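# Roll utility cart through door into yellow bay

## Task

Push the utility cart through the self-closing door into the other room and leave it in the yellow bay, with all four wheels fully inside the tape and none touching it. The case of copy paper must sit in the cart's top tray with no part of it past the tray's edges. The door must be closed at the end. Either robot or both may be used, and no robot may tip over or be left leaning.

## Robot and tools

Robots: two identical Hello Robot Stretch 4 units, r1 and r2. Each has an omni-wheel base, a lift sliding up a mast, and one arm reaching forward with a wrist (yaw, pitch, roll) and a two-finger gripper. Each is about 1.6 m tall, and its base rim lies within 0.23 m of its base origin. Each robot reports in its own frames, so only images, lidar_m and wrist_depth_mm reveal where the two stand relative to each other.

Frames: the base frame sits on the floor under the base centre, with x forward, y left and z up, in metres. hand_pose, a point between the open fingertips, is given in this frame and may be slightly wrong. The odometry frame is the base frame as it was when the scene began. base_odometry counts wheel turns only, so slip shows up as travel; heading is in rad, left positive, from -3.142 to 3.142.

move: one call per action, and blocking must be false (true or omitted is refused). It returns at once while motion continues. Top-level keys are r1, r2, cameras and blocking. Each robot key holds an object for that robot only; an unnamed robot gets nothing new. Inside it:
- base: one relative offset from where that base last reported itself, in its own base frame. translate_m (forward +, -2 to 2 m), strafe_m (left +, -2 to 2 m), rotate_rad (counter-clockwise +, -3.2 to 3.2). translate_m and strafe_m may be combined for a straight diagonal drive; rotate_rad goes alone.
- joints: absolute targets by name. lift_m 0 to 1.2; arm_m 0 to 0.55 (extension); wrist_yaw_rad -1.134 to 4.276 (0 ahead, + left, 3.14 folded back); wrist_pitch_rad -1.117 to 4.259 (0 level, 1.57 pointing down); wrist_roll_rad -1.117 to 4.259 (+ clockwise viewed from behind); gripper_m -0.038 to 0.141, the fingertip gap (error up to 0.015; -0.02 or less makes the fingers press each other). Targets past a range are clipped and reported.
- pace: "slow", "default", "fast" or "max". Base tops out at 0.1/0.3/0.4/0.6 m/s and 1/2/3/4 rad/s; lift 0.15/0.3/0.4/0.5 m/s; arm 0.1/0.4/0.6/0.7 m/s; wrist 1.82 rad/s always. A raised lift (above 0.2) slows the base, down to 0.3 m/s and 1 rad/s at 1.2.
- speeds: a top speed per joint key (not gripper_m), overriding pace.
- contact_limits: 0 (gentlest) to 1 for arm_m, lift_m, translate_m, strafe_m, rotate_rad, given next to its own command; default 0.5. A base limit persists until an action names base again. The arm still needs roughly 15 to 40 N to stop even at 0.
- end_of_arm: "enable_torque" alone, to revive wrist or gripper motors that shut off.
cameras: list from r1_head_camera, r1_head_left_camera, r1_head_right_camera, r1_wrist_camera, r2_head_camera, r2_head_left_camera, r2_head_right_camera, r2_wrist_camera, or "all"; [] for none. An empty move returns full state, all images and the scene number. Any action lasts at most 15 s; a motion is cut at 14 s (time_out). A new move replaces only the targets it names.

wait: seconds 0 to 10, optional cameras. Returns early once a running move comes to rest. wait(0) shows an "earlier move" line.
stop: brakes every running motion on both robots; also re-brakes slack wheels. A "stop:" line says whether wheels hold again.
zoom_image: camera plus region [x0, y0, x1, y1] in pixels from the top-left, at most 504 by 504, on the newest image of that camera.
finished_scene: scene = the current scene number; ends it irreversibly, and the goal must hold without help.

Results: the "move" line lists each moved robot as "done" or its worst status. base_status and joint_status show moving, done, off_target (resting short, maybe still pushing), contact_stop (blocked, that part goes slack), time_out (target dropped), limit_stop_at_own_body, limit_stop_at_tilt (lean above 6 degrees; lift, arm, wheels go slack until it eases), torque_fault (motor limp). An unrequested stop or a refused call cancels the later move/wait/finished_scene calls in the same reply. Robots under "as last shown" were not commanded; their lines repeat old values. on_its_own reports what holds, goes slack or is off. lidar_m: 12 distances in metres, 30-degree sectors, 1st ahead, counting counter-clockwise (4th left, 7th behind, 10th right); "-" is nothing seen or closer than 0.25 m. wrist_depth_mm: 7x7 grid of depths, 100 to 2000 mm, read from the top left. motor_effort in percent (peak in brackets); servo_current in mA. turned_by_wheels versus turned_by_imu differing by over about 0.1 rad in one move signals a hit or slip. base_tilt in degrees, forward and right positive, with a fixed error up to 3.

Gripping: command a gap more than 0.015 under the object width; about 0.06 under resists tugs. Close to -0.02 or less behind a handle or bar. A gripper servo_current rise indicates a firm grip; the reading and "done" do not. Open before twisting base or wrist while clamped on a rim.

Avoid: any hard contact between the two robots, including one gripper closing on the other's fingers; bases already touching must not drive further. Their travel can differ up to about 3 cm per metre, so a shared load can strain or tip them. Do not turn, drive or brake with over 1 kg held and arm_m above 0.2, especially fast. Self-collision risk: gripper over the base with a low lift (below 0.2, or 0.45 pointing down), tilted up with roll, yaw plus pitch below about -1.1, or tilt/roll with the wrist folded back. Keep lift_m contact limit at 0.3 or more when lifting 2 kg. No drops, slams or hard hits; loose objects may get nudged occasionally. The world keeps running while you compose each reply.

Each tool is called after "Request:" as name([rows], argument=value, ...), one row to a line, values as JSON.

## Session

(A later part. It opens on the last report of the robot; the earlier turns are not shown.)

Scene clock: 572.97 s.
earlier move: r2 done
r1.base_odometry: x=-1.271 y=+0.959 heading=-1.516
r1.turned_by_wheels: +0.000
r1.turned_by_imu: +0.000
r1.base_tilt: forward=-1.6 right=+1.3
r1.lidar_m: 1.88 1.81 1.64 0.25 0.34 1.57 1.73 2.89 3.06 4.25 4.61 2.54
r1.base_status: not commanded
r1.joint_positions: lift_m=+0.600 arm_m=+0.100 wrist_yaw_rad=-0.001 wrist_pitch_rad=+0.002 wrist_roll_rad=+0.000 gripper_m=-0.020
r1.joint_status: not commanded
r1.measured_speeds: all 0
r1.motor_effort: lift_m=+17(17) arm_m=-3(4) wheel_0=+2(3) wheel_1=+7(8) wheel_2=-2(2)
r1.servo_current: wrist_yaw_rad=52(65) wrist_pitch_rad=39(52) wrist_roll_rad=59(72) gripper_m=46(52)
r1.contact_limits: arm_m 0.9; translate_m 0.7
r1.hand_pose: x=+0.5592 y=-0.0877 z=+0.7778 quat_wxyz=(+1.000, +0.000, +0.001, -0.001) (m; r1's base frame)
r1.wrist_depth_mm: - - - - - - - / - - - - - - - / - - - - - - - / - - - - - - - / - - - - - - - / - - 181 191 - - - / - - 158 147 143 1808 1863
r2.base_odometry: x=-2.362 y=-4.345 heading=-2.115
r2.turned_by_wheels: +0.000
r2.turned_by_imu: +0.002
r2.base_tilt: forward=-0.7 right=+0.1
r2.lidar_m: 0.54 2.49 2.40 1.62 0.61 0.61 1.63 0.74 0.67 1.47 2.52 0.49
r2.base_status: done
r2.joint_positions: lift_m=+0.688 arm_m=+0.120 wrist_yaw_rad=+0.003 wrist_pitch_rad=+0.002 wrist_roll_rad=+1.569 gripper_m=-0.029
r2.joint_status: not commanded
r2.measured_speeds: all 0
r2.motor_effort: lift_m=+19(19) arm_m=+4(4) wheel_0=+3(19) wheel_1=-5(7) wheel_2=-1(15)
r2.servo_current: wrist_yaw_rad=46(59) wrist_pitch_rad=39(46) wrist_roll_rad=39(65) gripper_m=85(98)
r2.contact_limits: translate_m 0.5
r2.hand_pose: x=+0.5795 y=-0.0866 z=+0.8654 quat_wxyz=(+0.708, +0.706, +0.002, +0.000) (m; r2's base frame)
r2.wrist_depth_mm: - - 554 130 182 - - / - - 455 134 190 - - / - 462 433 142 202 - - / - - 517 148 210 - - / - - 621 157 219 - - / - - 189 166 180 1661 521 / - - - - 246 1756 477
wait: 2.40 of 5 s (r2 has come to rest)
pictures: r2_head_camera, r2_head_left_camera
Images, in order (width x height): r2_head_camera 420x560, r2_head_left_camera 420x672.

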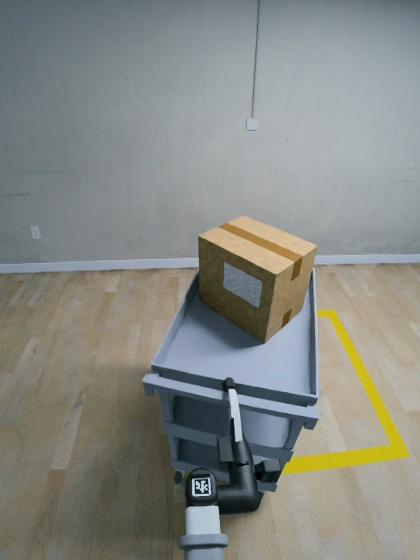

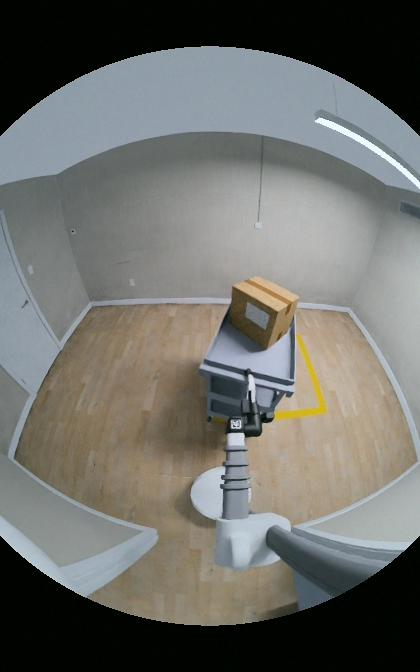

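Request:
move(blocking=false, r2={"base":{"translate_m":0.32,"strafe_m":-0.27},"pace":"default","contact_limits":{"translate_m":0.5}})

Request:
wait(seconds=5, cameras=["r2_head_camera","r2_head_right_camera"])

Request:
zoom_image(camera="r2_head_right_camera", region=[120, 240, 360, 480])

Scene clock: 581.83 s.
move: r2 moving
r1: as last shown
r1.lidar_m: 1.87 1.82 1.64 0.25 0.32 1.58 1.74 2.91 3.07 4.25 4.60 2.53
r1.servo_current: wrist_yaw_rad=65(65) wrist_pitch_rad=39(46) wrist_roll_rad=39(59) gripper_m=46(46)
r1.contact_limits: arm_m 0.9; translate_m 0.7
r1.wrist_depth_mm: - - - - - - - / - - - - - - - / - - - - - - - / - - - - - - - / - - - - - - - / - - 181 191 - - - / - - 158 147 143 1808 1808
r2.base_odometry: x=-2.393 y=-4.355 heading=-2.115
r2.turned_by_wheels: +0.000
r2.turned_by_imu: +0.001
r2.base_tilt: forward=-0.7 right=+0.1
r2.lidar_m: 0.53 2.48 2.45 1.71 0.62 0.67 1.65 0.74 0.68 1.60 2.50 0.50
r2.base_status: translate_m moving; strafe_m moving
r2.joint_positions: lift_m=+0.688 arm_m=+0.120 wrist_yaw_rad=+0.003 wrist_pitch_rad=+0.002 wrist_roll_rad=+1.569 gripper_m=-0.029
r2.joint_status: not commanded
r2.measured_speeds: translate_m=+0.100 strafe_m=-0.083 rotate_rad=+0.003 lift_m=+0.000 arm_m=+0.000 wrist_yaw_rad=+0.000 wrist_pitch_rad=+0.000 wrist_roll_rad=+0.000
r2.motor_effort: lift_m=+19(19) arm_m=+4(4) wheel_0=+17(17) wheel_1=-3(6) wheel_2=-11(13)
r2.servo_current: wrist_yaw_rad=46(52) wrist_pitch_rad=39(46) wrist_roll_rad=46(52) gripper_m=85(91)
r2.contact_limits: translate_m 0.5
r2.hand_pose: x=+0.5795 y=-0.0866 z=+0.8654 quat_wxyz=(+0.708, +0.706, +0.002, +0.000) (m; r2's base frame)
r2.wrist_depth_mm: - - - 130 182 - - / - - 466 133 193 - - / - 459 439 141 201 - - / - - 512 148 211 - - / - - 621 156 221 - - / - - 189 165 179 1661 521 / - - - - 244 1756 480
pictures: none

Scene clock: 584.13 s.
earlier move: r2 done
r1.base_odometry: x=-1.271 y=+0.959 heading=-1.516
r1.turned_by_wheels: +0.000
r1.turned_by_imu: +0.000
r1.base_tilt: forward=-1.5 right=+1.3
r1.lidar_m: 1.87 1.81 1.62 0.25 0.30 1.59 1.73 2.92 3.04 4.22 4.60 2.52
r1.base_status: not commanded
r1.joint_positions: lift_m=+0.600 arm_m=+0.100 wrist_yaw_rad=-0.001 wrist_pitch_rad=+0.002 wrist_roll_rad=+0.000 gripper_m=-0.020
r1.joint_status: not commanded
r1.measured_speeds: all 0
r1.motor_effort: lift_m=+17(17) arm_m=-3(4) wheel_0=+2(3) wheel_1=+7(8) wheel_2=-2(2)
r1.servo_current: wrist_yaw_rad=33(72) wrist_pitch_rad=39(52) wrist_roll_rad=39(65) gripper_m=39(46)
r1.contact_limits: arm_m 0.9; translate_m 0.7
r1.hand_pose: x=+0.5592 y=-0.0877 z=+0.7778 quat_wxyz=(+1.000, +0.000, +0.001, -0.001) (m; r1's base frame)
r1.wrist_depth_mm: - - - - - - - / - - - - - - - / - - - - - - - / - - - - - - - / - - - - - - - / - - 181 191 - - - / - - 158 147 143 1756 1863
r2.base_odometry: x=-2.758 y=-4.479 heading=-2.115
r2.turned_by_wheels: +0.000
r2.turned_by_imu: +0.002
r2.base_tilt: forward=-0.6 right=+0.0
r2.lidar_m: 0.50 0.50 2.68 2.57 1.03 1.03 1.28 0.74 1.01 2.15 2.23 0.52
r2.base_status: done
r2.joint_positions: lift_m=+0.688 arm_m=+0.120 wrist_yaw_rad=+0.003 wrist_pitch_rad=+0.002 wrist_roll_rad=+1.569 gripper_m=-0.029
r2.joint_status: not commanded
r2.measured_speeds: all 0
r2.motor_effort: lift_m=+19(19) arm_m=+4(4) wheel_0=+5(18) wheel_1=-3(6) wheel_2=-2(13)
r2.servo_current: wrist_yaw_rad=65(65) wrist_pitch_rad=46(46) wrist_roll_rad=46(65) gripper_m=85(98)
r2.contact_limits: translate_m 0.5
r2.hand_pose: x=+0.5795 y=-0.0866 z=+0.8654 quat_wxyz=(+0.708, +0.706, +0.002, +0.000) (m; r2's base frame)
r2.wrist_depth_mm: - - - 164 224 1576 1229 / - - - 165 225 1618 - / - - 549 167 227 788 - / - 466 466 167 227 820 - / - 508 508 168 228 831 - / - - 190 168 180 - - / - - - - 230 - -
wait: 2.30 of 5 s (r2 has come to rest)
pictures: r2_head_camera, r2_head_right_camera
Images, in order (width x height): r2_head_camera 420x560, r2_head_right_camera 420x672.

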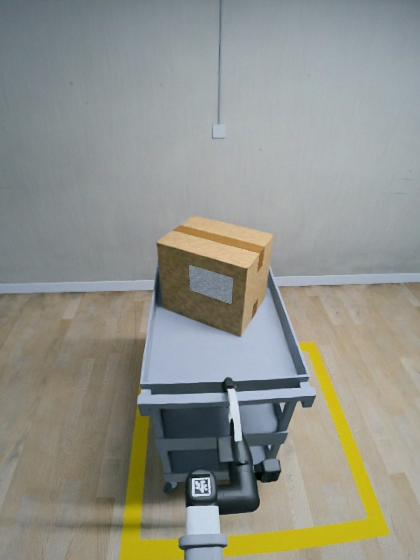

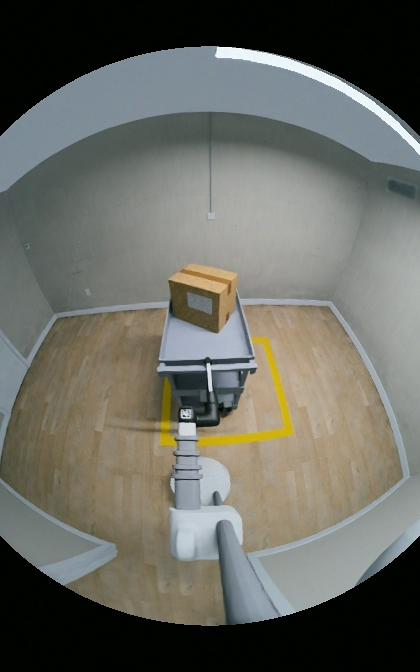

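Scaled by 2.100 from the camera's 420x672 image, which has a finer 600x960 frame.

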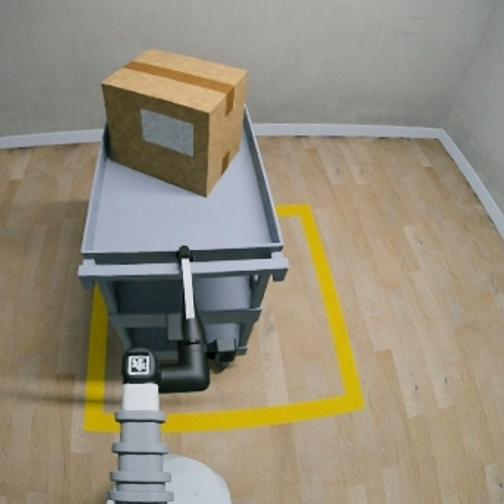

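Request:
move(blocking=false, r2={"base":{"translate_m":0.05,"strafe_m":-0.06},"pace":"slow","contact_limits":{"translate_m":0.5}})

Request:
wait(seconds=2.5)

Request:
move(blocking=false, r2={"joints":{"gripper_m":0.1}})

Request:
wait(seconds=1.5)

Request:
move(blocking=false, r2={"base":{"translate_m":-0.35}})

Request:
wait(seconds=5, cameras=["r2_head_camera","r2_head_left_camera"])

Request:
zoom_image(camera="r2_head_camera", region=[80, 200, 380, 480])

Scene clock: 600.50 s.
move: r2 moving
r1: as last shown
r1.base_tilt: forward=-1.6 right=+1.3
r1.lidar_m: 1.88 1.82 1.66 0.25 0.32 1.58 1.71 2.90 3.06 4.24 4.58 2.53
r1.motor_effort: lift_m=+17(17) arm_m=-4(4) wheel_0=+2(3) wheel_1=+7(8) wheel_2=-2(2)
r1.servo_current: wrist_yaw_rad=39(65) wrist_pitch_rad=39(46) wrist_roll_rad=52(52) gripper_m=46(46)
r1.contact_limits: arm_m 0.9; translate_m 0.7
r1.wrist_depth_mm: - - - - - - - / - - - - - - - / - - - - - - - / - - - - - - - / - - - - - - - / - - 181 191 - - - / - - 157 147 144 1808 1808
r2.base_odometry: x=-2.771 y=-4.481 heading=-2.115
r2.turned_by_wheels: +0.000
r2.turned_by_imu: +0.001
r2.base_tilt: forward=-0.7 right=+0.0
r2.lidar_m: 0.50 0.56 2.70 2.59 1.00 1.05 1.84 0.77 1.03 2.15 2.24 0.53
r2.base_status: translate_m moving; strafe_m moving
r2.joint_positions: lift_m=+0.688 arm_m=+0.120 wrist_yaw_rad=+0.003 wrist_pitch_rad=+0.002 wrist_roll_rad=+1.569 gripper_m=-0.029
r2.joint_status: not commanded
r2.measured_speeds: translate_m=+0.031 strafe_m=-0.038 rotate_rad=+0.002 lift_m=+0.000 arm_m=+0.000 wrist_yaw_rad=+0.000 wrist_pitch_rad=+0.000 wrist_roll_rad=+0.000
r2.motor_effort: lift_m=+19(19) arm_m=+4(4) wheel_0=+8(14) wheel_1=-6(7) wheel_2=-5(8)
r2.servo_current: wrist_yaw_rad=52(65) wrist_pitch_rad=39(46) wrist_roll_rad=59(59) gripper_m=91(91)
r2.contact_limits: translate_m 0.5
r2.hand_pose: x=+0.5795 y=-0.0866 z=+0.8654 quat_wxyz=(+0.708, +0.706, +0.002, +0.000) (m; r2's base frame)
r2.wrist_depth_mm: - - - 165 224 1576 1205 / - - - 166 225 1618 - / - - 559 167 226 798 - / - 462 466 167 227 831 - / - 508 496 168 228 831 - / - - 188 168 180 - - / - - - - 229 - -
pictures: none

Scene clock: 602.03 s.
earlier move: r2 done
r1.base_odometry: x=-1.271 y=+0.959 heading=-1.516
r1.turned_by_wheels: +0.000
r1.turned_by_imu: +0.000
r1.base_tilt: forward=-1.6 right=+1.3
r1.lidar_m: 1.88 1.80 1.64 0.25 0.31 1.58 1.75 2.91 3.07 4.26 4.60 2.53
r1.base_status: not commanded
r1.joint_positions: lift_m=+0.600 arm_m=+0.100 wrist_yaw_rad=-0.001 wrist_pitch_rad=+0.002 wrist_roll_rad=+0.000 gripper_m=-0.020
r1.joint_status: not commanded
r1.measured_speeds: all 0
r1.motor_effort: lift_m=+17(17) arm_m=-3(4) wheel_0=+2(3) wheel_1=+7(8) wheel_2=-2(2)
r1.servo_current: wrist_yaw_rad=52(65) wrist_pitch_rad=46(52) wrist_roll_rad=52(65) gripper_m=39(52)
r1.contact_limits: arm_m 0.9; translate_m 0.7
r1.hand_pose: x=+0.5592 y=-0.0877 z=+0.7778 quat_wxyz=(+1.000, +0.000, +0.001, -0.001) (m; r1's base frame)
r1.wrist_depth_mm: - - - - - - - / - - - - - - - / - - - - - - - / - - - - - - - / - - - - - - - / - - 181 191 - - - / - - 157 147 143 1808 1863
r2.base_odometry: x=-2.835 y=-4.490 heading=-2.115
r2.turned_by_wheels: +0.000
r2.turned_by_imu: +0.001
r2.base_tilt: forward=-0.7 right=+0.1
r2.lidar_m: 0.50 0.52 2.77 2.65 1.08 1.10 0.91 0.76 1.07 2.09 2.18 0.54
r2.base_status: done
r2.joint_positions: lift_m=+0.688 arm_m=+0.120 wrist_yaw_rad=+0.003 wrist_pitch_rad=+0.002 wrist_roll_rad=+1.569 gripper_m=-0.029
r2.joint_status: not commanded
r2.measured_speeds: all 0
r2.motor_effort: lift_m=+19(19) arm_m=+4(4) wheel_0=+7(14) wheel_1=-4(7) wheel_2=-3(8)
r2.servo_current: wrist_yaw_rad=52(65) wrist_pitch_rad=46(46) wrist_roll_rad=39(65) gripper_m=85(91)
r2.contact_limits: translate_m 0.5
r2.hand_pose: x=+0.5795 y=-0.0866 z=+0.8654 quat_wxyz=(+0.708, +0.706, +0.002, +0.000) (m; r2's base frame)
r2.wrist_depth_mm: - - - 175 235 1576 1182 / - - - 173 232 1661 569 / - - 580 172 232 788 - / - 459 459 171 230 820 - / - 488 484 170 229 820 - / - - 188 169 180 - - / - - - - - - -
wait: 1.53 of 2.5 s (r2 has come to rest)
pictures: none

Scene clock: 602.53 s.
move: r2 moving
r1: as last shown
r1.lidar_m: 1.88 1.82 1.64 0.25 0.30 1.58 1.75 2.91 3.06 4.25 4.57 2.52
r1.motor_effort: lift_m=+17(17) arm_m=-4(4) wheel_0=+2(2) wheel_1=+7(7) wheel_2=-2(2)
r1.servo_current: wrist_yaw_rad=46(59) wrist_pitch_rad=39(52) wrist_roll_rad=59(65) gripper_m=46(46)
r1.contact_limits: arm_m 0.9; translate_m 0.7
r2.base_odometry: x=-2.835 y=-4.490 heading=-2.115
r2.turned_by_wheels: +0.000
r2.turned_by_imu: +0.000
r2.base_tilt: forward=-0.7 right=+0.1
r2.lidar_m: 0.50 0.53 2.75 2.64 1.09 1.12 0.92 0.80 1.09 2.10 2.16 0.55
r2.base_status: not commanded
r2.joint_positions: lift_m=+0.688 arm_m=+0.120 wrist_yaw_rad=+0.003 wrist_pitch_rad=+0.002 wrist_roll_rad=+1.569 gripper_m=-0.003
r2.joint_status: gripper_m moving
r2.measured_speeds: all 0
r2.motor_effort: lift_m=+19(19) arm_m=+4(4) wheel_0=+7(8) wheel_1=-3(4) wheel_2=-2(3)
r2.servo_current: wrist_yaw_rad=39(59) wrist_pitch_rad=39(46) wrist_roll_rad=52(59) gripper_m=91(91)
r2.contact_limits: translate_m 0.5
r2.hand_pose: x=+0.5795 y=-0.0866 z=+0.8654 quat_wxyz=(+0.708, +0.706, +0.002, +0.000) (m; r2's base frame)
r2.wrist_depth_mm: - - - 179 241 1499 1118 / - - - 178 238 1618 574 / - - 597 177 236 778 - / - 466 466 176 234 831 - / - 492 492 175 233 831 - / - - 190 173 181 - - / - - - - 231 - -
pictures: none

Scene clock: 604.03 s.
earlier move: r2 done
r1.base_odometry: x=-1.271 y=+0.959 heading=-1.516
r1.turned_by_wheels: +0.000
r1.turned_by_imu: +0.000
r1.base_tilt: forward=-1.6 right=+1.3
r1.lidar_m: 1.88 1.80 1.62 0.25 0.31 1.57 1.75 2.91 3.04 4.24 4.60 2.53
r1.base_status: not commanded
r1.joint_positions: lift_m=+0.600 arm_m=+0.100 wrist_yaw_rad=-0.001 wrist_pitch_rad=+0.002 wrist_roll_rad=+0.000 gripper_m=-0.020
r1.joint_status: not commanded
r1.measured_speeds: all 0
r1.motor_effort: lift_m=+17(17) arm_m=-4(4) wheel_0=+3(3) wheel_1=+7(8) wheel_2=-2(2)
r1.servo_current: wrist_yaw_rad=52(72) wrist_pitch_rad=46(52) wrist_roll_rad=26(65) gripper_m=46(46)
r1.contact_limits: arm_m 0.9; translate_m 0.7
r1.hand_pose: x=+0.5592 y=-0.0877 z=+0.7778 quat_wxyz=(+1.000, +0.000, +0.001, -0.001) (m; r1's base frame)
r1.wrist_depth_mm: - - - - - - - / - - - - - - - / - - - - - - - / - - - - - - - / - - - - - - - / - - 181 191 - - - / - - 157 147 143 1756 1808
r2.base_odometry: x=-2.835 y=-4.490 heading=-2.116
r2.turned_by_wheels: +0.000
r2.turned_by_imu: +0.000
r2.base_tilt: forward=-0.7 right=+0.0
r2.lidar_m: 0.52 2.14 2.74 2.61 1.10 1.11 0.90 0.77 1.09 2.10 2.18 0.57
r2.base_status: not commanded
r2.joint_positions: lift_m=+0.688 arm_m=+0.120 wrist_yaw_rad=+0.000 wrist_pitch_rad=+0.002 wrist_roll_rad=+1.569 gripper_m=+0.100
r2.joint_status: all done
r2.measured_speeds: all 0
r2.motor_effort: lift_m=+19(19) arm_m=+4(4) wheel_0=+4(8) wheel_1=-3(4) wheel_2=-3(3)
r2.servo_current: wrist_yaw_rad=39(59) wrist_pitch_rad=46(52) wrist_roll_rad=33(59) gripper_m=52(111)
r2.contact_limits: translate_m 0.5
r2.hand_pose: x=+0.5793 y=-0.0874 z=+0.8654 quat_wxyz=(+0.708, +0.706, +0.001, -0.001) (m; r2's base frame)
r2.wrist_depth_mm: - - - 197 258 1464 1182 / - - - 195 255 1661 569 / - - 634 192 253 788 - / - 480 480 191 251 831 - / - 504 496 189 246 - - / - - 195 187 193 - - / - - 597 - 241 - -
wait: 1.50 s; at rest by 1.47 s
pictures: none

Scene clock: 604.53 s.
move: r2 moving
r1: as last shown
r1.lidar_m: 1.87 1.81 1.66 0.25 0.30 1.56 1.73 2.91 3.05 4.22 4.58 2.54
r1.motor_effort: lift_m=+17(17) arm_m=-3(4) wheel_0=+2(3) wheel_1=+7(7) wheel_2=-2(2)
r1.servo_current: wrist_yaw_rad=39(59) wrist_pitch_rad=46(46) wrist_roll_rad=39(59) gripper_m=46(46)
r1.contact_limits: arm_m 0.9; translate_m 0.7
r1.wrist_depth_mm: - - - - - - - / - - - - - - - / - - - - - - - / - - - - - - - / - - - - - - - / - - 181 191 - - - / - - 158 147 143 1756 1863
r2.base_odometry: x=-2.819 y=-4.464 heading=-2.116
r2.turned_by_wheels: +0.000
r2.turned_by_imu: +0.000
r2.base_tilt: forward=-0.7 right=+0.1
r2.lidar_m: 0.55 2.18 2.75 2.64 1.07 1.09 0.87 0.74 1.02 2.09 2.19 0.61
r2.base_status: translate_m moving
r2.joint_positions: lift_m=+0.688 arm_m=+0.120 wrist_yaw_rad=+0.000 wrist_pitch_rad=+0.002 wrist_roll_rad=+1.569 gripper_m=+0.100
r2.joint_status: not commanded
r2.measured_speeds: translate_m=-0.120 strafe_m=+0.002 rotate_rad=+0.000 lift_m=+0.000 arm_m=+0.000 wrist_yaw_rad=+0.000 wrist_pitch_rad=+0.000 wrist_roll_rad=+0.000
r2.motor_effort: lift_m=+19(19) arm_m=+4(4) wheel_0=-8(9) wheel_1=-7(8) wheel_2=+11(12)
r2.servo_current: wrist_yaw_rad=52(59) wrist_pitch_rad=46(46) wrist_roll_rad=33(59) gripper_m=52(59)
r2.hand_pose: x=+0.5793 y=-0.0874 z=+0.8654 quat_wxyz=(+0.708, +0.706, +0.001, -0.001) (m; r2's base frame)
r2.wrist_depth_mm: - - - 223 285 304 1118 / - - - 220 282 1576 535 / - - 603 219 278 854 - / - 512 508 276 274 878 - / - - 525 272 273 854 - / - - 194 211 194 - - / - - 627 - - - -
pictures: none

Scene clock: 606.70 s.
earlier move: r2 done
r1.base_odometry: x=-1.271 y=+0.959 heading=-1.516
r1.turned_by_wheels: +0.000
r1.turned_by_imu: +0.000
r1.base_tilt: forward=-1.6 right=+1.3
r1.lidar_m: 1.86 1.80 1.62 0.25 0.34 1.56 1.73 2.92 3.08 4.24 4.60 2.53
r1.base_status: not commanded
r1.joint_positions: lift_m=+0.600 arm_m=+0.100 wrist_yaw_rad=-0.001 wrist_pitch_rad=+0.002 wrist_roll_rad=+0.000 gripper_m=-0.020
r1.joint_status: not commanded
r1.measured_speeds: all 0
r1.motor_effort: lift_m=+17(17) arm_m=-3(4) wheel_0=+2(3) wheel_1=+7(8) wheel_2=-2(2)
r1.servo_current: wrist_yaw_rad=52(72) wrist_pitch_rad=39(52) wrist_roll_rad=52(59) gripper_m=46(52)
r1.contact_limits: arm_m 0.9; translate_m 0.7
r1.hand_pose: x=+0.5592 y=-0.0877 z=+0.7778 quat_wxyz=(+1.000, +0.000, +0.001, -0.001) (m; r1's base frame)
r1.wrist_depth_mm: - - - - - - - / - - - - - - - / - - - - - - - / - - - - - - - / - - - - - - - / - - 181 191 - - - / - - 158 148 143 1808 1863
r2.base_odometry: x=-2.654 y=-4.191 heading=-2.116
r2.turned_by_wheels: +0.000
r2.turned_by_imu: +0.000
r2.base_tilt: forward=-0.7 right=+0.1
r2.lidar_m: 0.85 2.48 2.75 1.66 0.88 3.76 1.51 0.45 0.58 1.56 2.17 0.96
r2.base_status: done
r2.joint_positions: lift_m=+0.688 arm_m=+0.120 wrist_yaw_rad=+0.000 wrist_pitch_rad=+0.002 wrist_roll_rad=+1.569 gripper_m=+0.100
r2.joint_status: not commanded
r2.measured_speeds: all 0
r2.motor_effort: lift_m=+19(19) arm_m=+4(4) wheel_0=-3(11) wheel_1=-4(9) wheel_2=+2(14)
r2.servo_current: wrist_yaw_rad=52(59) wrist_pitch_rad=46(46) wrist_roll_rad=39(59) gripper_m=52(59)
r2.hand_pose: x=+0.5793 y=-0.0874 z=+0.8654 quat_wxyz=(+0.708, +0.706, +0.001, -0.001) (m; r2's base frame)
r2.wrist_depth_mm: - - - - - 1708 1182 / - - - - - 1576 1138 / - - - 609 - 609 946 / - - 931 597 - 603 597 / - - 878 591 - 585 585 / - - 192 580 193 585 580 / - - - - - 1661 1078
wait: 2.17 of 5 s (r2 has come to rest)
pictures: r2_head_camera, r2_head_left_camera
Images, in order (width x height): r2_head_camera 420x560, r2_head_left_camera 420x672.

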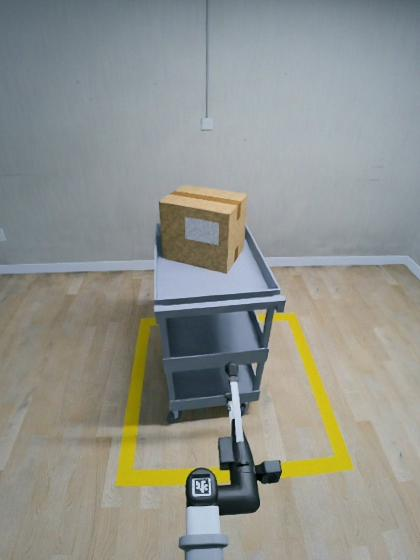

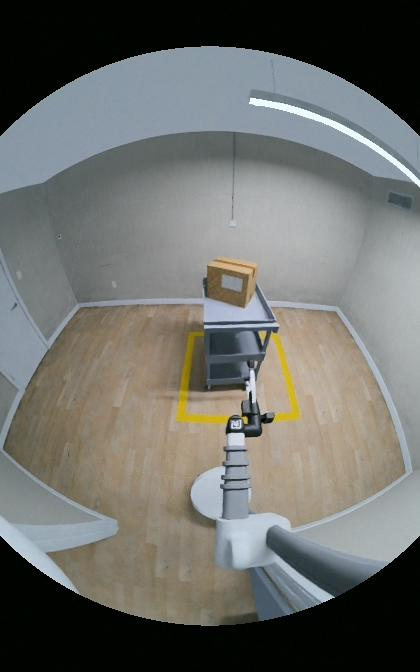

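Scaled by 1.680 from the camera's 420x560 image, which has a finer 1200x1600 frame.

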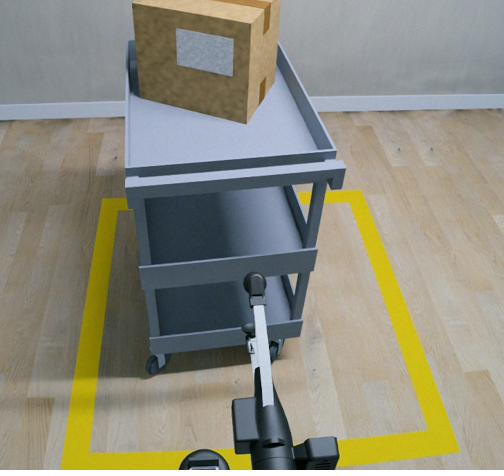

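Request:
move(blocking=false, r2={"base":{"translate_m":0.25,"strafe_m":0.95}})

Request:
move(blocking=false, r1={"base":{"strafe_m":-0.45,"translate_m":0.1}})

Request:
wait(seconds=2)

Request:
wait(seconds=3)

Request:
move(blocking=false, r2={"base":{"rotate_rad":-0.9}})

Request:
wait(seconds=3, cameras=["r2_head_camera","r2_head_left_camera","r1_head_left_camera"])

Request:
zoom_image(camera="r2_head_camera", region=[0, 100, 420, 500])

Scene clock: 621.57 s.
move: r2 moving
r1: as last shown
r1.lidar_m: 1.88 1.81 1.62 0.25 0.32 1.54 1.71 2.92 3.03 4.25 4.60 2.51
r1.motor_effort: lift_m=+17(17) arm_m=-3(4) wheel_0=+2(3) wheel_1=+8(8) wheel_2=-2(2)
r1.servo_current: wrist_yaw_rad=39(65) wrist_pitch_rad=46(46) wrist_roll_rad=59(65) gripper_m=39(46)
r1.contact_limits: arm_m 0.9; translate_m 0.7
r1.wrist_depth_mm: - - - - - - - / - - - - - - - / - - - - - - - / - - - - - - - / - - - - - - - / - - 182 191 - - - / - - 157 147 143 1808 1808
r2.base_odometry: x=-2.631 y=-4.214 heading=-2.116
r2.turned_by_wheels: +0.000
r2.turned_by_imu: +0.000
r2.base_tilt: forward=-0.7 right=+0.1
r2.lidar_m: 0.84 2.49 2.73 1.70 0.85 3.70 1.56 0.48 0.58 1.61 2.21 0.94
r2.base_status: translate_m moving; strafe_m moving
r2.joint_positions: lift_m=+0.688 arm_m=+0.120 wrist_yaw_rad=+0.000 wrist_pitch_rad=+0.002 wrist_roll_rad=+1.569 gripper_m=+0.100
r2.joint_status: not commanded
r2.measured_speeds: translate_m=+0.030 strafe_m=+0.122 rotate_rad=-0.003 lift_m=+0.000 arm_m=+0.000 wrist_yaw_rad=+0.000 wrist_pitch_rad=+0.000 wrist_roll_rad=+0.000
r2.motor_effort: lift_m=+19(19) arm_m=+4(4) wheel_0=-10(10) wheel_1=+12(12) wheel_2=-5(8)
r2.servo_current: wrist_yaw_rad=33(52) wrist_pitch_rad=39(46) wrist_roll_rad=39(59) gripper_m=46(59)
r2.hand_pose: x=+0.5793 y=-0.0874 z=+0.8654 quat_wxyz=(+0.708, +0.706, +0.001, -0.001) (m; r2's base frame)
r2.wrist_depth_mm: - - - - - 1708 1182 / - - - - - 768 1118 / - - - 597 - 597 597 / - - 854 585 - 585 591 / - - 891 591 - 580 580 / - - 193 574 193 574 574 / - - - - - 1808 1182
pictures: none

Scene clock: 622.07 s.
earlier move: r2 moving
move: r1 moving
r1.base_odometry: x=-1.303 y=+0.950 heading=-1.516
r1.turned_by_wheels: +0.000
r1.turned_by_imu: +0.000
r1.base_tilt: forward=-1.6 right=+1.3
r1.lidar_m: 1.89 1.83 1.68 0.27 0.25 1.56 1.75 2.92 3.05 4.24 4.58 2.52
r1.base_status: translate_m moving; strafe_m moving
r1.joint_positions: lift_m=+0.600 arm_m=+0.100 wrist_yaw_rad=-0.001 wrist_pitch_rad=+0.002 wrist_roll_rad=+0.000 gripper_m=-0.020
r1.joint_status: not commanded
r1.measured_speeds: translate_m=+0.028 strafe_m=-0.124 rotate_rad=+0.003 lift_m=+0.000 arm_m=+0.000 wrist_yaw_rad=+0.000 wrist_pitch_rad=+0.000 wrist_roll_rad=+0.000
r1.motor_effort: lift_m=+17(17) arm_m=-4(4) wheel_0=+10(10) wheel_1=-8(9) wheel_2=-4(5)
r1.servo_current: wrist_yaw_rad=59(59) wrist_pitch_rad=46(52) wrist_roll_rad=46(46) gripper_m=46(46)
r1.contact_limits: arm_m 0.9
r1.hand_pose: x=+0.5592 y=-0.0877 z=+0.7778 quat_wxyz=(+1.000, +0.000, +0.001, -0.001) (m; r1's base frame)
r1.wrist_depth_mm: - - - - - - - / - - - - - - - / - - - - - - - / - - - - - - - / - - - - - - - / - - 180 191 - - - / - - 158 148 143 1808 1808
r2.base_odometry: x=-2.564 y=-4.285 heading=-2.116
r2.turned_by_wheels: +0.000
r2.turned_by_imu: +0.000
r2.base_tilt: forward=-0.7 right=+0.1
r2.lidar_m: 0.82 2.45 2.64 1.79 0.80 3.72 1.62 0.56 0.65 1.70 2.27 0.86
r2.base_status: translate_m moving; strafe_m moving
r2.joint_positions: lift_m=+0.688 arm_m=+0.120 wrist_yaw_rad=+0.000 wrist_pitch_rad=+0.002 wrist_roll_rad=+1.569 gripper_m=+0.100
r2.joint_status: not commanded
r2.measured_speeds: translate_m=+0.065 strafe_m=+0.247 rotate_rad=+0.003 lift_m=+0.000 arm_m=+0.000 wrist_yaw_rad=+0.000 wrist_pitch_rad=+0.000 wrist_roll_rad=+0.000
r2.motor_effort: lift_m=+19(19) arm_m=+4(4) wheel_0=-10(11) wheel_1=+12(13) wheel_2=-7(8)
r2.servo_current: wrist_yaw_rad=33(59) wrist_pitch_rad=39(46) wrist_roll_rad=52(59) gripper_m=52(59)
r2.hand_pose: x=+0.5793 y=-0.0874 z=+0.8654 quat_wxyz=(+0.708, +0.706, +0.001, -0.001) (m; r2's base frame)
r2.wrist_depth_mm: - - - 574 - 580 574 / - - - 569 - 750 569 / - - 866 564 - 564 559 / - - 866 554 - 559 554 / - - 917 554 1078 - 549 / - - 193 544 194 564 1078 / - - - - - 1921 1205
pictures: none

Scene clock: 624.07 s.
earlier move: r1 moving; r2 moving
r1.base_odometry: x=-1.711 y=+0.836 heading=-1.516
r1.turned_by_wheels: +0.000
r1.turned_by_imu: -0.002
r1.base_tilt: forward=-1.6 right=+1.3
r1.lidar_m: 2.00 1.93 2.03 1.66 1.02 0.82 2.39 2.79 2.93 4.04 4.17 2.70
r1.base_status: translate_m moving; strafe_m moving
r1.joint_positions: lift_m=+0.600 arm_m=+0.100 wrist_yaw_rad=-0.001 wrist_pitch_rad=+0.002 wrist_roll_rad=+0.000 gripper_m=-0.020
r1.joint_status: not commanded
r1.measured_speeds: translate_m=+0.011 strafe_m=-0.048 rotate_rad=+0.000 lift_m=+0.000 arm_m=+0.000 wrist_yaw_rad=+0.000 wrist_pitch_rad=+0.000 wrist_roll_rad=+0.000
r1.motor_effort: lift_m=+17(17) arm_m=-3(4) wheel_0=+0(12) wheel_1=-2(9) wheel_2=-2(5)
r1.servo_current: wrist_yaw_rad=39(72) wrist_pitch_rad=52(52) wrist_roll_rad=65(65) gripper_m=39(46)
r1.contact_limits: arm_m 0.9
r1.hand_pose: x=+0.5592 y=-0.0877 z=+0.7778 quat_wxyz=(+1.000, +0.000, +0.001, -0.001) (m; r1's base frame)
r1.wrist_depth_mm: - - - - - - - / - - - - - - - / - - - - - - - / - - - - - - - / - - - - - - - / - - 180 191 - - - / - 141 173 179 144 1756 1863
r2.base_odometry: x=-2.149 y=-4.714 heading=-2.116
r2.turned_by_wheels: +0.000
r2.turned_by_imu: +0.001
r2.base_tilt: forward=-0.7 right=+0.1
r2.lidar_m: 2.21 2.31 2.03 1.92 0.87 0.63 0.58 1.18 1.10 2.25 0.98 0.88
r2.base_status: translate_m moving; strafe_m moving
r2.joint_positions: lift_m=+0.688 arm_m=+0.120 wrist_yaw_rad=+0.000 wrist_pitch_rad=+0.002 wrist_roll_rad=+1.569 gripper_m=+0.100
r2.joint_status: not commanded
r2.measured_speeds: translate_m=+0.076 strafe_m=+0.291 rotate_rad=-0.004 lift_m=+0.000 arm_m=+0.000 wrist_yaw_rad=+0.000 wrist_pitch_rad=+0.000 wrist_roll_rad=+0.000
r2.motor_effort: lift_m=+19(19) arm_m=+4(4) wheel_0=-8(11) wheel_1=+8(13) wheel_2=-6(8)
r2.servo_current: wrist_yaw_rad=39(59) wrist_pitch_rad=39(46) wrist_roll_rad=52(59) gripper_m=39(59)
r2.hand_pose: x=+0.5793 y=-0.0874 z=+0.8654 quat_wxyz=(+0.708, +0.706, +0.001, -0.001) (m; r2's base frame)
r2.wrist_depth_mm: - - - 878 - 1464 991 / - - - - - 1661 1255 / - - - - - 1661 1255 / - - - - - 1756 1205 / - - - - - 1618 1229 / - - 189 - 185 1537 1182 / - - - - - - 1182
wait: 2.00 s; no rest
pictures: none

Scene clock: 624.53 s.
earlier move: r1 done; r2 moving
r1.base_odometry: x=-1.715 y=+0.835 heading=-1.516
r1.turned_by_wheels: +0.000
r1.turned_by_imu: +0.000
r1.base_tilt: forward=-1.6 right=+1.3
r1.lidar_m: 2.01 1.94 2.04 1.66 1.15 0.95 2.39 2.77 2.90 4.05 4.16 2.70
r1.base_status: done
r1.joint_positions: lift_m=+0.600 arm_m=+0.100 wrist_yaw_rad=-0.001 wrist_pitch_rad=+0.002 wrist_roll_rad=+0.000 gripper_m=-0.020
r1.joint_status: not commanded
r1.measured_speeds: all 0
r1.motor_effort: lift_m=+17(17) arm_m=-3(4) wheel_0=-1(12) wheel_1=-1(9) wheel_2=-1(5)
r1.servo_current: wrist_yaw_rad=52(72) wrist_pitch_rad=39(52) wrist_roll_rad=59(65) gripper_m=39(46)
r1.contact_limits: arm_m 0.9
r1.hand_pose: x=+0.5592 y=-0.0877 z=+0.7778 quat_wxyz=(+1.000, +0.000, +0.001, -0.001) (m; r1's base frame)
r1.wrist_depth_mm: - - - - - - - / - - - - - - - / - - - - - - - / - - - - - - - / - - - - - - - / - - 181 191 - - - / - 140 173 179 143 1808 1808
r2.base_odometry: x=-2.055 y=-4.811 heading=-2.116
r2.turned_by_wheels: +0.000
r2.turned_by_imu: +0.000
r2.base_tilt: forward=-0.7 right=+0.1
r2.lidar_m: 2.17 2.27 1.90 1.80 0.93 0.65 0.62 1.27 1.22 2.42 0.97 0.97
r2.base_status: translate_m moving; strafe_m moving
r2.joint_positions: lift_m=+0.688 arm_m=+0.120 wrist_yaw_rad=+0.000 wrist_pitch_rad=+0.002 wrist_roll_rad=+1.569 gripper_m=+0.100
r2.joint_status: not commanded
r2.measured_speeds: translate_m=+0.066 strafe_m=+0.245 rotate_rad=+0.000 lift_m=+0.000 arm_m=+0.000 wrist_yaw_rad=+0.000 wrist_pitch_rad=+0.000 wrist_roll_rad=+0.000
r2.motor_effort: lift_m=+19(19) arm_m=+4(4) wheel_0=-1(11) wheel_1=+3(13) wheel_2=-5(8)
r2.servo_current: wrist_yaw_rad=39(65) wrist_pitch_rad=39(46) wrist_roll_rad=59(59) gripper_m=46(59)
r2.hand_pose: x=+0.5793 y=-0.0874 z=+0.8654 quat_wxyz=(+0.708, +0.706, +0.001, -0.001) (m; r2's base frame)
r2.wrist_depth_mm: - - - - - 1661 1229 / - - - - - 1756 1255 / - - - - - 1756 1205 / - - - - - 1756 1205 / - - - - - 1618 1182 / - - 189 - 185 1537 1205 / - - - - - 1708 1182
wait: 0.47 of 3 s (r1 has come to rest)
pictures: none

Scene clock: 625.03 s.
earlier move: r2 done
move: r2 moving
r1: as last shown
r1.base_tilt: forward=-1.6 right=+1.2
r1.lidar_m: 1.98 1.92 2.02 1.69 1.26 1.10 2.41 2.79 2.91 4.07 4.16 2.72
r1.motor_effort: lift_m=+17(17) arm_m=-4(4) wheel_0=+0(0) wheel_1=-1(1) wheel_2=-1(1)
r1.servo_current: wrist_yaw_rad=65(65) wrist_pitch_rad=39(46) wrist_roll_rad=52(52) gripper_m=33(52)
r1.contact_limits: arm_m 0.9
r1.wrist_depth_mm: - - - - - - - / - - - - - - - / - - - - - - - / - - - - - - - / - - - - - - - / - - 181 191 - - - / - 141 173 179 143 1756 1863
r2.base_odometry: x=-1.996 y=-4.890 heading=-2.367
r2.turned_by_wheels: -0.251
r2.turned_by_imu: -0.243
r2.base_tilt: forward=-0.7 right=+0.1
r2.lidar_m: 2.13 2.13 1.98 1.72 1.34 0.77 0.67 0.65 1.30 1.36 1.27 0.98
r2.base_status: rotate_rad moving
r2.joint_positions: lift_m=+0.688 arm_m=+0.120 wrist_yaw_rad=+0.000 wrist_pitch_rad=+0.002 wrist_roll_rad=+1.569 gripper_m=+0.100
r2.joint_status: not commanded
r2.measured_speeds: translate_m=+0.013 strafe_m=+0.118 rotate_rad=-0.974 lift_m=+0.000 arm_m=+0.000 wrist_yaw_rad=+0.000 wrist_pitch_rad=+0.000 wrist_roll_rad=+0.000
r2.motor_effort: lift_m=+19(19) arm_m=+3(4) wheel_0=+9(9) wheel_1=+5(10) wheel_2=+12(12)
r2.servo_current: wrist_yaw_rad=46(52) wrist_pitch_rad=39(46) wrist_roll_rad=33(59) gripper_m=59(59)
r2.hand_pose: x=+0.5793 y=-0.0874 z=+0.8654 quat_wxyz=(+0.708, +0.706, +0.001, -0.001) (m; r2's base frame)
r2.wrist_depth_mm: - - - 904 - 1499 - / - - - 1008 - 1708 1118 / - - - - - 1756 1229 / - - - - - 1708 1205 / - - - - - 1661 1205 / - - 188 - 184 1537 1205 / - - - - - 1661 1182
pictures: none

Scene clock: 626.17 s.
earlier move: r2 done
r1.base_odometry: x=-1.715 y=+0.835 heading=-1.516
r1.turned_by_wheels: +0.000
r1.turned_by_imu: +0.000
r1.base_tilt: forward=-1.6 right=+1.3
r1.lidar_m: 2.02 1.93 2.03 1.66 1.50 1.45 2.42 2.75 2.93 4.09 4.15 2.74
r1.base_status: not commanded
r1.joint_positions: lift_m=+0.600 arm_m=+0.100 wrist_yaw_rad=-0.001 wrist_pitch_rad=+0.002 wrist_roll_rad=+0.000 gripper_m=-0.020
r1.joint_status: not commanded
r1.measured_speeds: all 0
r1.motor_effort: lift_m=+17(17) arm_m=-4(4) wheel_0=+0(1) wheel_1=-1(1) wheel_2=+0(1)
r1.servo_current: wrist_yaw_rad=33(65) wrist_pitch_rad=39(52) wrist_roll_rad=46(72) gripper_m=39(52)
r1.contact_limits: arm_m 0.9
r1.hand_pose: x=+0.5592 y=-0.0877 z=+0.7778 quat_wxyz=(+1.000, +0.000, +0.001, -0.001) (m; r1's base frame)
r1.wrist_depth_mm: - - - - - - - / - - - - - - - / - - - - - - - / - - - - - - - / - - - - - - - / - - 181 191 - - - / - 140 172 180 143 1808 1863
r2.base_odometry: x=-1.983 y=-4.909 heading=-3.016
r2.turned_by_wheels: -0.648
r2.turned_by_imu: -0.631
r2.base_tilt: forward=-0.7 right=+0.1
r2.lidar_m: 1.00 1.30 2.12 2.15 1.67 1.72 0.86 0.67 0.63 1.09 1.34 3.03
r2.base_status: done
r2.joint_positions: lift_m=+0.688 arm_m=+0.120 wrist_yaw_rad=+0.000 wrist_pitch_rad=+0.002 wrist_roll_rad=+1.569 gripper_m=+0.100
r2.joint_status: not commanded
r2.measured_speeds: all 0
r2.motor_effort: lift_m=+19(19) arm_m=+1(4) wheel_0=+4(12) wheel_1=+2(10) wheel_2=+3(12)
r2.servo_current: wrist_yaw_rad=46(59) wrist_pitch_rad=39(46) wrist_roll_rad=52(59) gripper_m=46(59)
r2.hand_pose: x=+0.5793 y=-0.0874 z=+0.8654 quat_wxyz=(+0.708, +0.706, +0.001, -0.001) (m; r2's base frame)
r2.wrist_depth_mm: - - - - - 1708 1205 / - - - - - 1708 1182 / - - - - - 1708 1182 / - - - - - 1160 - / - - - 1025 - 750 - / - - 193 723 193 - - / - - - - - - -
wait: 1.13 of 3 s (r2 has come to rest)
pictures: r1_head_left_camera, r2_head_camera, r2_head_left_camera
Images, in order (width x height): r1_head_left_camera 420x672, r2_head_camera 420x560, r2_head_left_camera 420x672.

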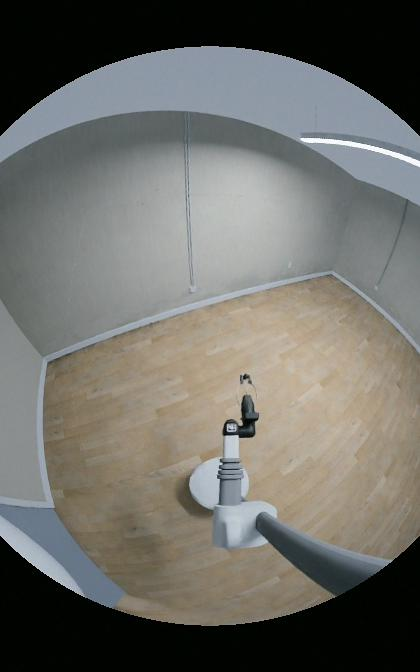

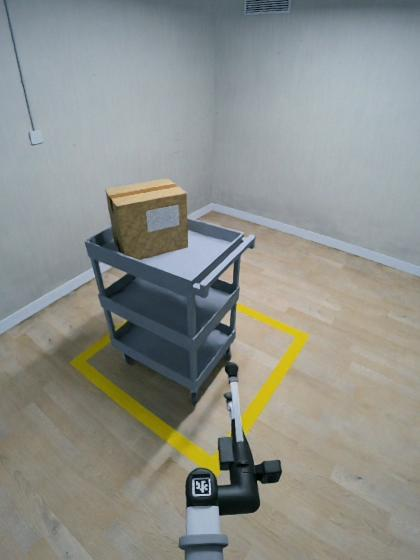

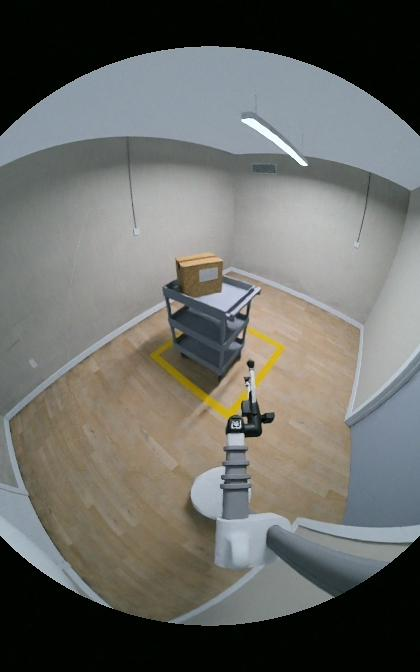

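Scaled by 1.200 from the camera's 420x560 image, which has a finer 1200x1600 frame.

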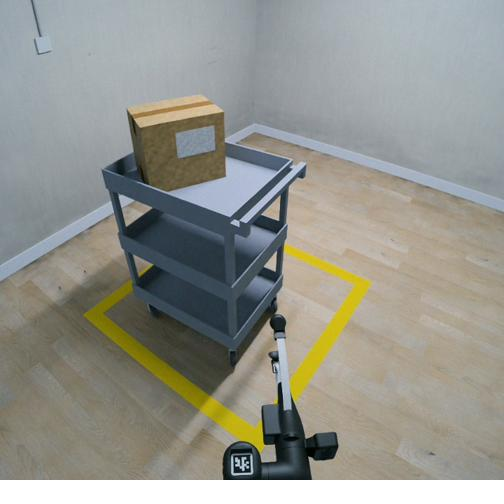

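Request:
zoom_image(camera="r2_head_camera", region=[70, 160, 270, 300])

Request:
zoom_image(camera="r2_head_camera", region=[60, 300, 260, 440])

Request:
wait(seconds=1, cameras=["r2_head_left_camera","r2_head_right_camera","r1_head_left_camera"])

Scaled by 2.520 from the camera's 420x560 image, which has a finer 1200x1600 frame.

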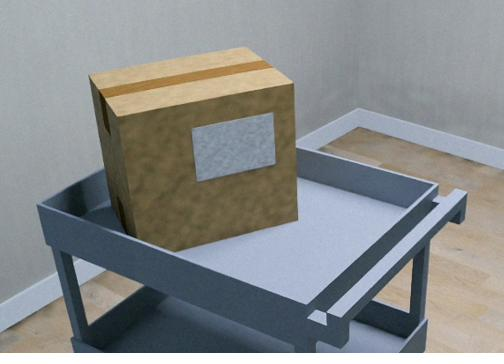

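Scaled by 2.520 from the camera's 420x560 image, which has a finer 1200x1600 frame.

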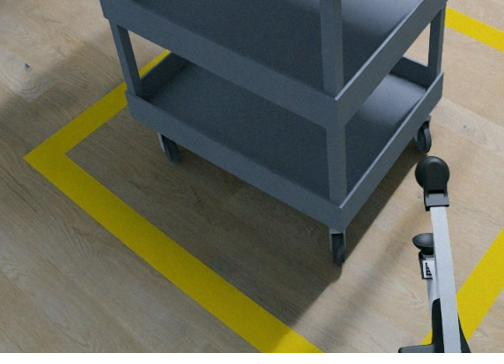

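Scene clock: 632.40 s.
r1.base_odometry: x=-1.715 y=+0.835 heading=-1.516
r1.turned_by_wheels: +0.000
r1.turned_by_imu: +0.000
r1.base_tilt: forward=-1.6 right=+1.3
r1.lidar_m: 2.02 1.93 2.04 1.65 1.60 1.71 2.40 2.78 2.95 4.05 4.17 2.73
r1.base_status: not commanded
r1.joint_positions: lift_m=+0.600 arm_m=+0.100 wrist_yaw_rad=-0.001 wrist_pitch_rad=+0.002 wrist_roll_rad=+0.000 gripper_m=-0.020
r1.joint_status: not commanded
r1.measured_speeds: all 0
r1.motor_effort: lift_m=+17(17) arm_m=-4(4) wheel_0=+0(1) wheel_1=-1(1) wheel_2=-1(1)
r1.servo_current: wrist_yaw_rad=59(65) wrist_pitch_rad=39(52) wrist_roll_rad=46(72) gripper_m=46(52)
r1.contact_limits: arm_m 0.9
r1.hand_pose: x=+0.5592 y=-0.0877 z=+0.7778 quat_wxyz=(+1.000, +0.000, +0.001, -0.001) (m; r1's base frame)
r1.wrist_depth_mm: - - - - - - - / - - - - - - - / - - - - - - - / - - - - - - - / - - - - - - - / - - 181 191 - - - / - 140 173 179 143 1756 1863
r2.base_odometry: x=-1.983 y=-4.909 heading=-3.016
r2.turned_by_wheels: +0.000
r2.turned_by_imu: +0.001
r2.base_tilt: forward=-0.6 right=+0.1
r2.lidar_m: 0.98 1.30 2.13 2.16 1.70 1.70 0.86 0.68 0.65 0.82 1.31 3.04
r2.base_status: done
r2.joint_positions: lift_m=+0.688 arm_m=+0.120 wrist_yaw_rad=+0.000 wrist_pitch_rad=+0.002 wrist_roll_rad=+1.569 gripper_m=+0.100
r2.joint_status: not commanded
r2.measured_speeds: all 0
r2.motor_effort: lift_m=+19(19) arm_m=-3(4) wheel_0=+3(12) wheel_1=+2(10) wheel_2=+3(12)
r2.servo_current: wrist_yaw_rad=39(59) wrist_pitch_rad=46(46) wrist_roll_rad=52(59) gripper_m=59(59)
r2.hand_pose: x=+0.5793 y=-0.0874 z=+0.8654 quat_wxyz=(+0.708, +0.706, +0.001, -0.001) (m; r2's base frame)
r2.wrist_depth_mm: - - - - - 1661 1160 / - - - - - 1708 1182 / - - - - - 1756 1160 / - - - - - 1160 - / - - - 1042 - 759 - / - - 193 723 193 - - / - - - - - - -
wait: 1.00 s; at rest from the start
pictures: r1_head_left_camera, r2_head_left_camera, r2_head_right_camera
Images, in order (width x height): r1_head_left_camera 420x672, r2_head_left_camera 420x672, r2_head_right_camera 420x672.

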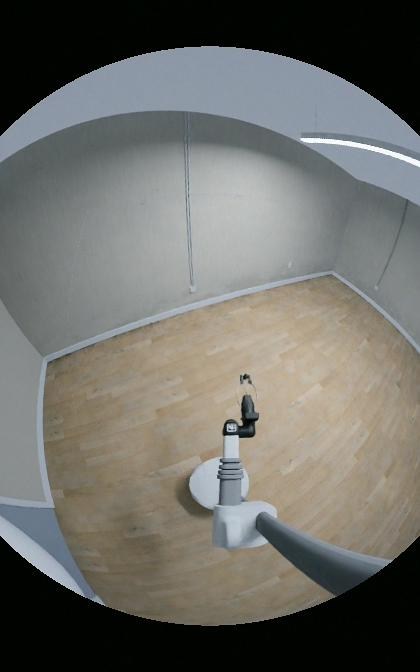

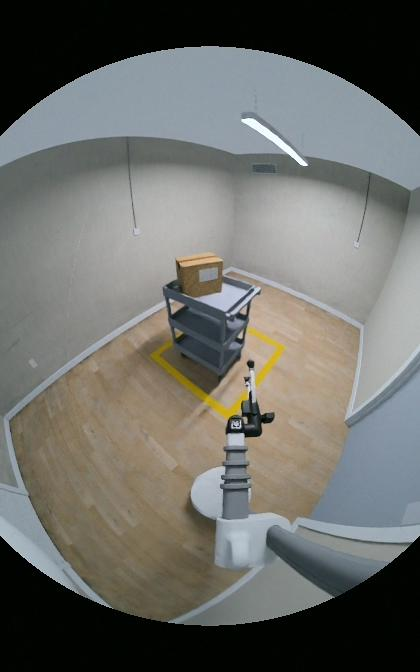

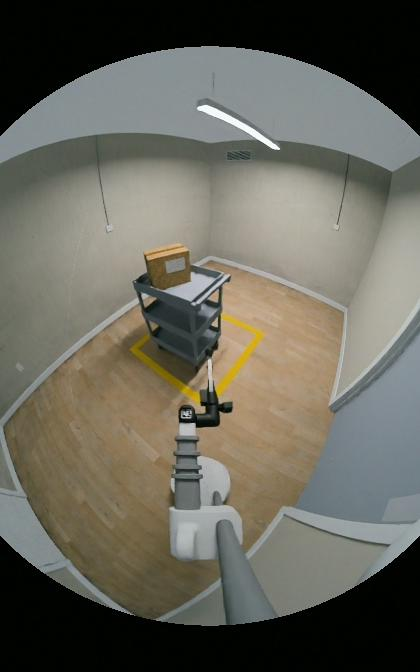

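Request:
wait(seconds=4)

Request:
wait(seconds=0, cameras=["r2_head_right_camera","r1_head_left_camera"])

Request:
zoom_image(camera="r2_head_right_camera", region=[250, 320, 420, 560])

Scene clock: 641.90 s.
r1.base_odometry: x=-1.715 y=+0.835 heading=-1.516
r1.turned_by_wheels: +0.000
r1.turned_by_imu: +0.000
r1.base_tilt: forward=-1.6 right=+1.3
r1.lidar_m: 2.01 1.93 2.03 1.65 1.60 1.68 2.38 2.77 2.93 4.07 4.16 2.71
r1.base_status: not commanded
r1.joint_positions: lift_m=+0.600 arm_m=+0.100 wrist_yaw_rad=-0.001 wrist_pitch_rad=+0.002 wrist_roll_rad=+0.000 gripper_m=-0.020
r1.joint_status: not commanded
r1.measured_speeds: all 0
r1.motor_effort: lift_m=+17(17) arm_m=-4(4) wheel_0=-1(1) wheel_1=-1(1) wheel_2=-1(1)
r1.servo_current: wrist_yaw_rad=52(65) wrist_pitch_rad=39(52) wrist_roll_rad=39(72) gripper_m=33(52)
r1.contact_limits: arm_m 0.9
r1.hand_pose: x=+0.5592 y=-0.0877 z=+0.7778 quat_wxyz=(+1.000, +0.000, +0.001, -0.001) (m; r1's base frame)
r1.wrist_depth_mm: - - - - - - - / - - - - - - - / - - - - - - - / - - - - - - - / - - - - - - - / - - 182 191 - - - / - 141 173 179 143 1756 1863
r2.base_odometry: x=-1.983 y=-4.909 heading=-3.016
r2.turned_by_wheels: +0.000
r2.turned_by_imu: +0.001
r2.base_tilt: forward=-0.7 right=+0.1
r2.lidar_m: 1.01 1.30 2.14 2.16 1.70 1.68 0.87 0.67 0.66 0.85 1.29 3.04
r2.base_status: done
r2.joint_positions: lift_m=+0.688 arm_m=+0.120 wrist_yaw_rad=+0.000 wrist_pitch_rad=+0.002 wrist_roll_rad=+1.569 gripper_m=+0.100
r2.joint_status: not commanded
r2.measured_speeds: all 0
r2.motor_effort: lift_m=+19(19) arm_m=-3(4) wheel_0=+4(12) wheel_1=+2(10) wheel_2=+3(12)
r2.servo_current: wrist_yaw_rad=46(59) wrist_pitch_rad=46(46) wrist_roll_rad=46(59) gripper_m=46(59)
r2.hand_pose: x=+0.5793 y=-0.0874 z=+0.8654 quat_wxyz=(+0.708, +0.706, +0.001, -0.001) (m; r2's base frame)
r2.wrist_depth_mm: - - - - - 1708 1182 / - - - - - 1756 1205 / - - - - - 1708 1182 / - - - - - 1160 - / - - - 1025 - 759 - / - - 192 732 194 - - / - - - - - - -
wait: 4.00 s; at rest from the start
pictures: none

Scene clock: 641.90 s.
r1.base_odometry: x=-1.715 y=+0.835 heading=-1.516
r1.turned_by_wheels: +0.000
r1.turned_by_imu: +0.000
r1.base_tilt: forward=-1.6 right=+1.3
r1.lidar_m: 2.01 1.93 2.03 1.65 1.60 1.68 2.38 2.77 2.93 4.07 4.16 2.71
r1.base_status: not commanded
r1.joint_positions: lift_m=+0.600 arm_m=+0.100 wrist_yaw_rad=-0.001 wrist_pitch_rad=+0.002 wrist_roll_rad=+0.000 gripper_m=-0.020
r1.joint_status: not commanded
r1.measured_speeds: all 0
r1.motor_effort: lift_m=+17(17) arm_m=-4(4) wheel_0=-1(1) wheel_1=-1(1) wheel_2=-1(1)
r1.servo_current: wrist_yaw_rad=52(65) wrist_pitch_rad=39(52) wrist_roll_rad=39(72) gripper_m=33(52)
r1.contact_limits: arm_m 0.9
r1.hand_pose: x=+0.5592 y=-0.0877 z=+0.7778 quat_wxyz=(+1.000, +0.000, +0.001, -0.001) (m; r1's base frame)
r1.wrist_depth_mm: - - - - - - - / - - - - - - - / - - - - - - - / - - - - - - - / - - - - - - - / - - 182 191 - - - / - 141 173 179 143 1756 1863
r2.base_odometry: x=-1.983 y=-4.909 heading=-3.016
r2.turned_by_wheels: +0.000
r2.turned_by_imu: +0.000
r2.base_tilt: forward=-0.7 right=+0.1
r2.lidar_m: 1.01 1.30 2.14 2.16 1.70 1.68 0.87 0.67 0.66 0.85 1.29 3.04
r2.base_status: done
r2.joint_positions: lift_m=+0.688 arm_m=+0.120 wrist_yaw_rad=+0.000 wrist_pitch_rad=+0.002 wrist_roll_rad=+1.569 gripper_m=+0.100
r2.joint_status: not commanded
r2.measured_speeds: all 0
r2.motor_effort: lift_m=+19(19) arm_m=-3(4) wheel_0=+4(12) wheel_1=+2(10) wheel_2=+3(12)
r2.servo_current: wrist_yaw_rad=46(59) wrist_pitch_rad=46(46) wrist_roll_rad=46(59) gripper_m=46(59)
r2.hand_pose: x=+0.5793 y=-0.0874 z=+0.8654 quat_wxyz=(+0.708, +0.706, +0.001, -0.001) (m; r2's base frame)
r2.wrist_depth_mm: - - - - - 1708 1182 / - - - - - 1756 1205 / - - - - - 1708 1182 / - - - - - 1160 - / - - - 1025 - 759 - / - - 192 732 194 - - / - - - - - - -
pictures: r1_head_left_camera, r2_head_right_camera
Images, in order (width x height): r1_head_left_camera 420x672, r2_head_right_camera 420x672.

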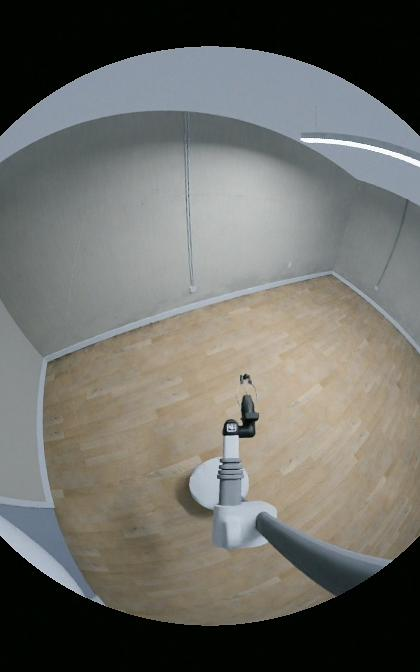

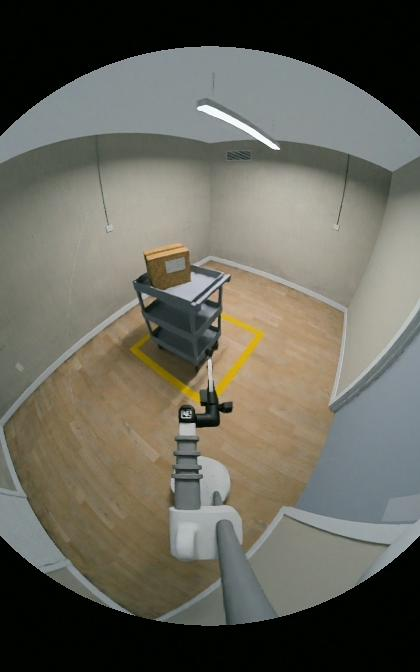

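Scaled by 2.100 from the camera's 420x672 image, which has a finer 600x960 frame.

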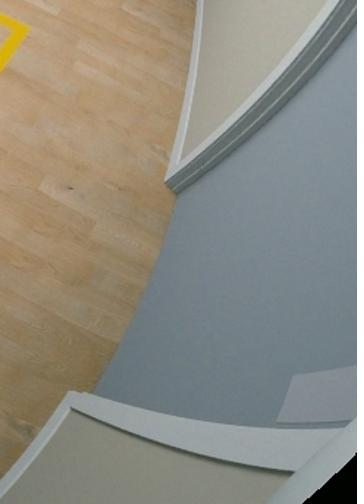

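Request:
finished_scene(scene=1)

The scene is finished: the task was done.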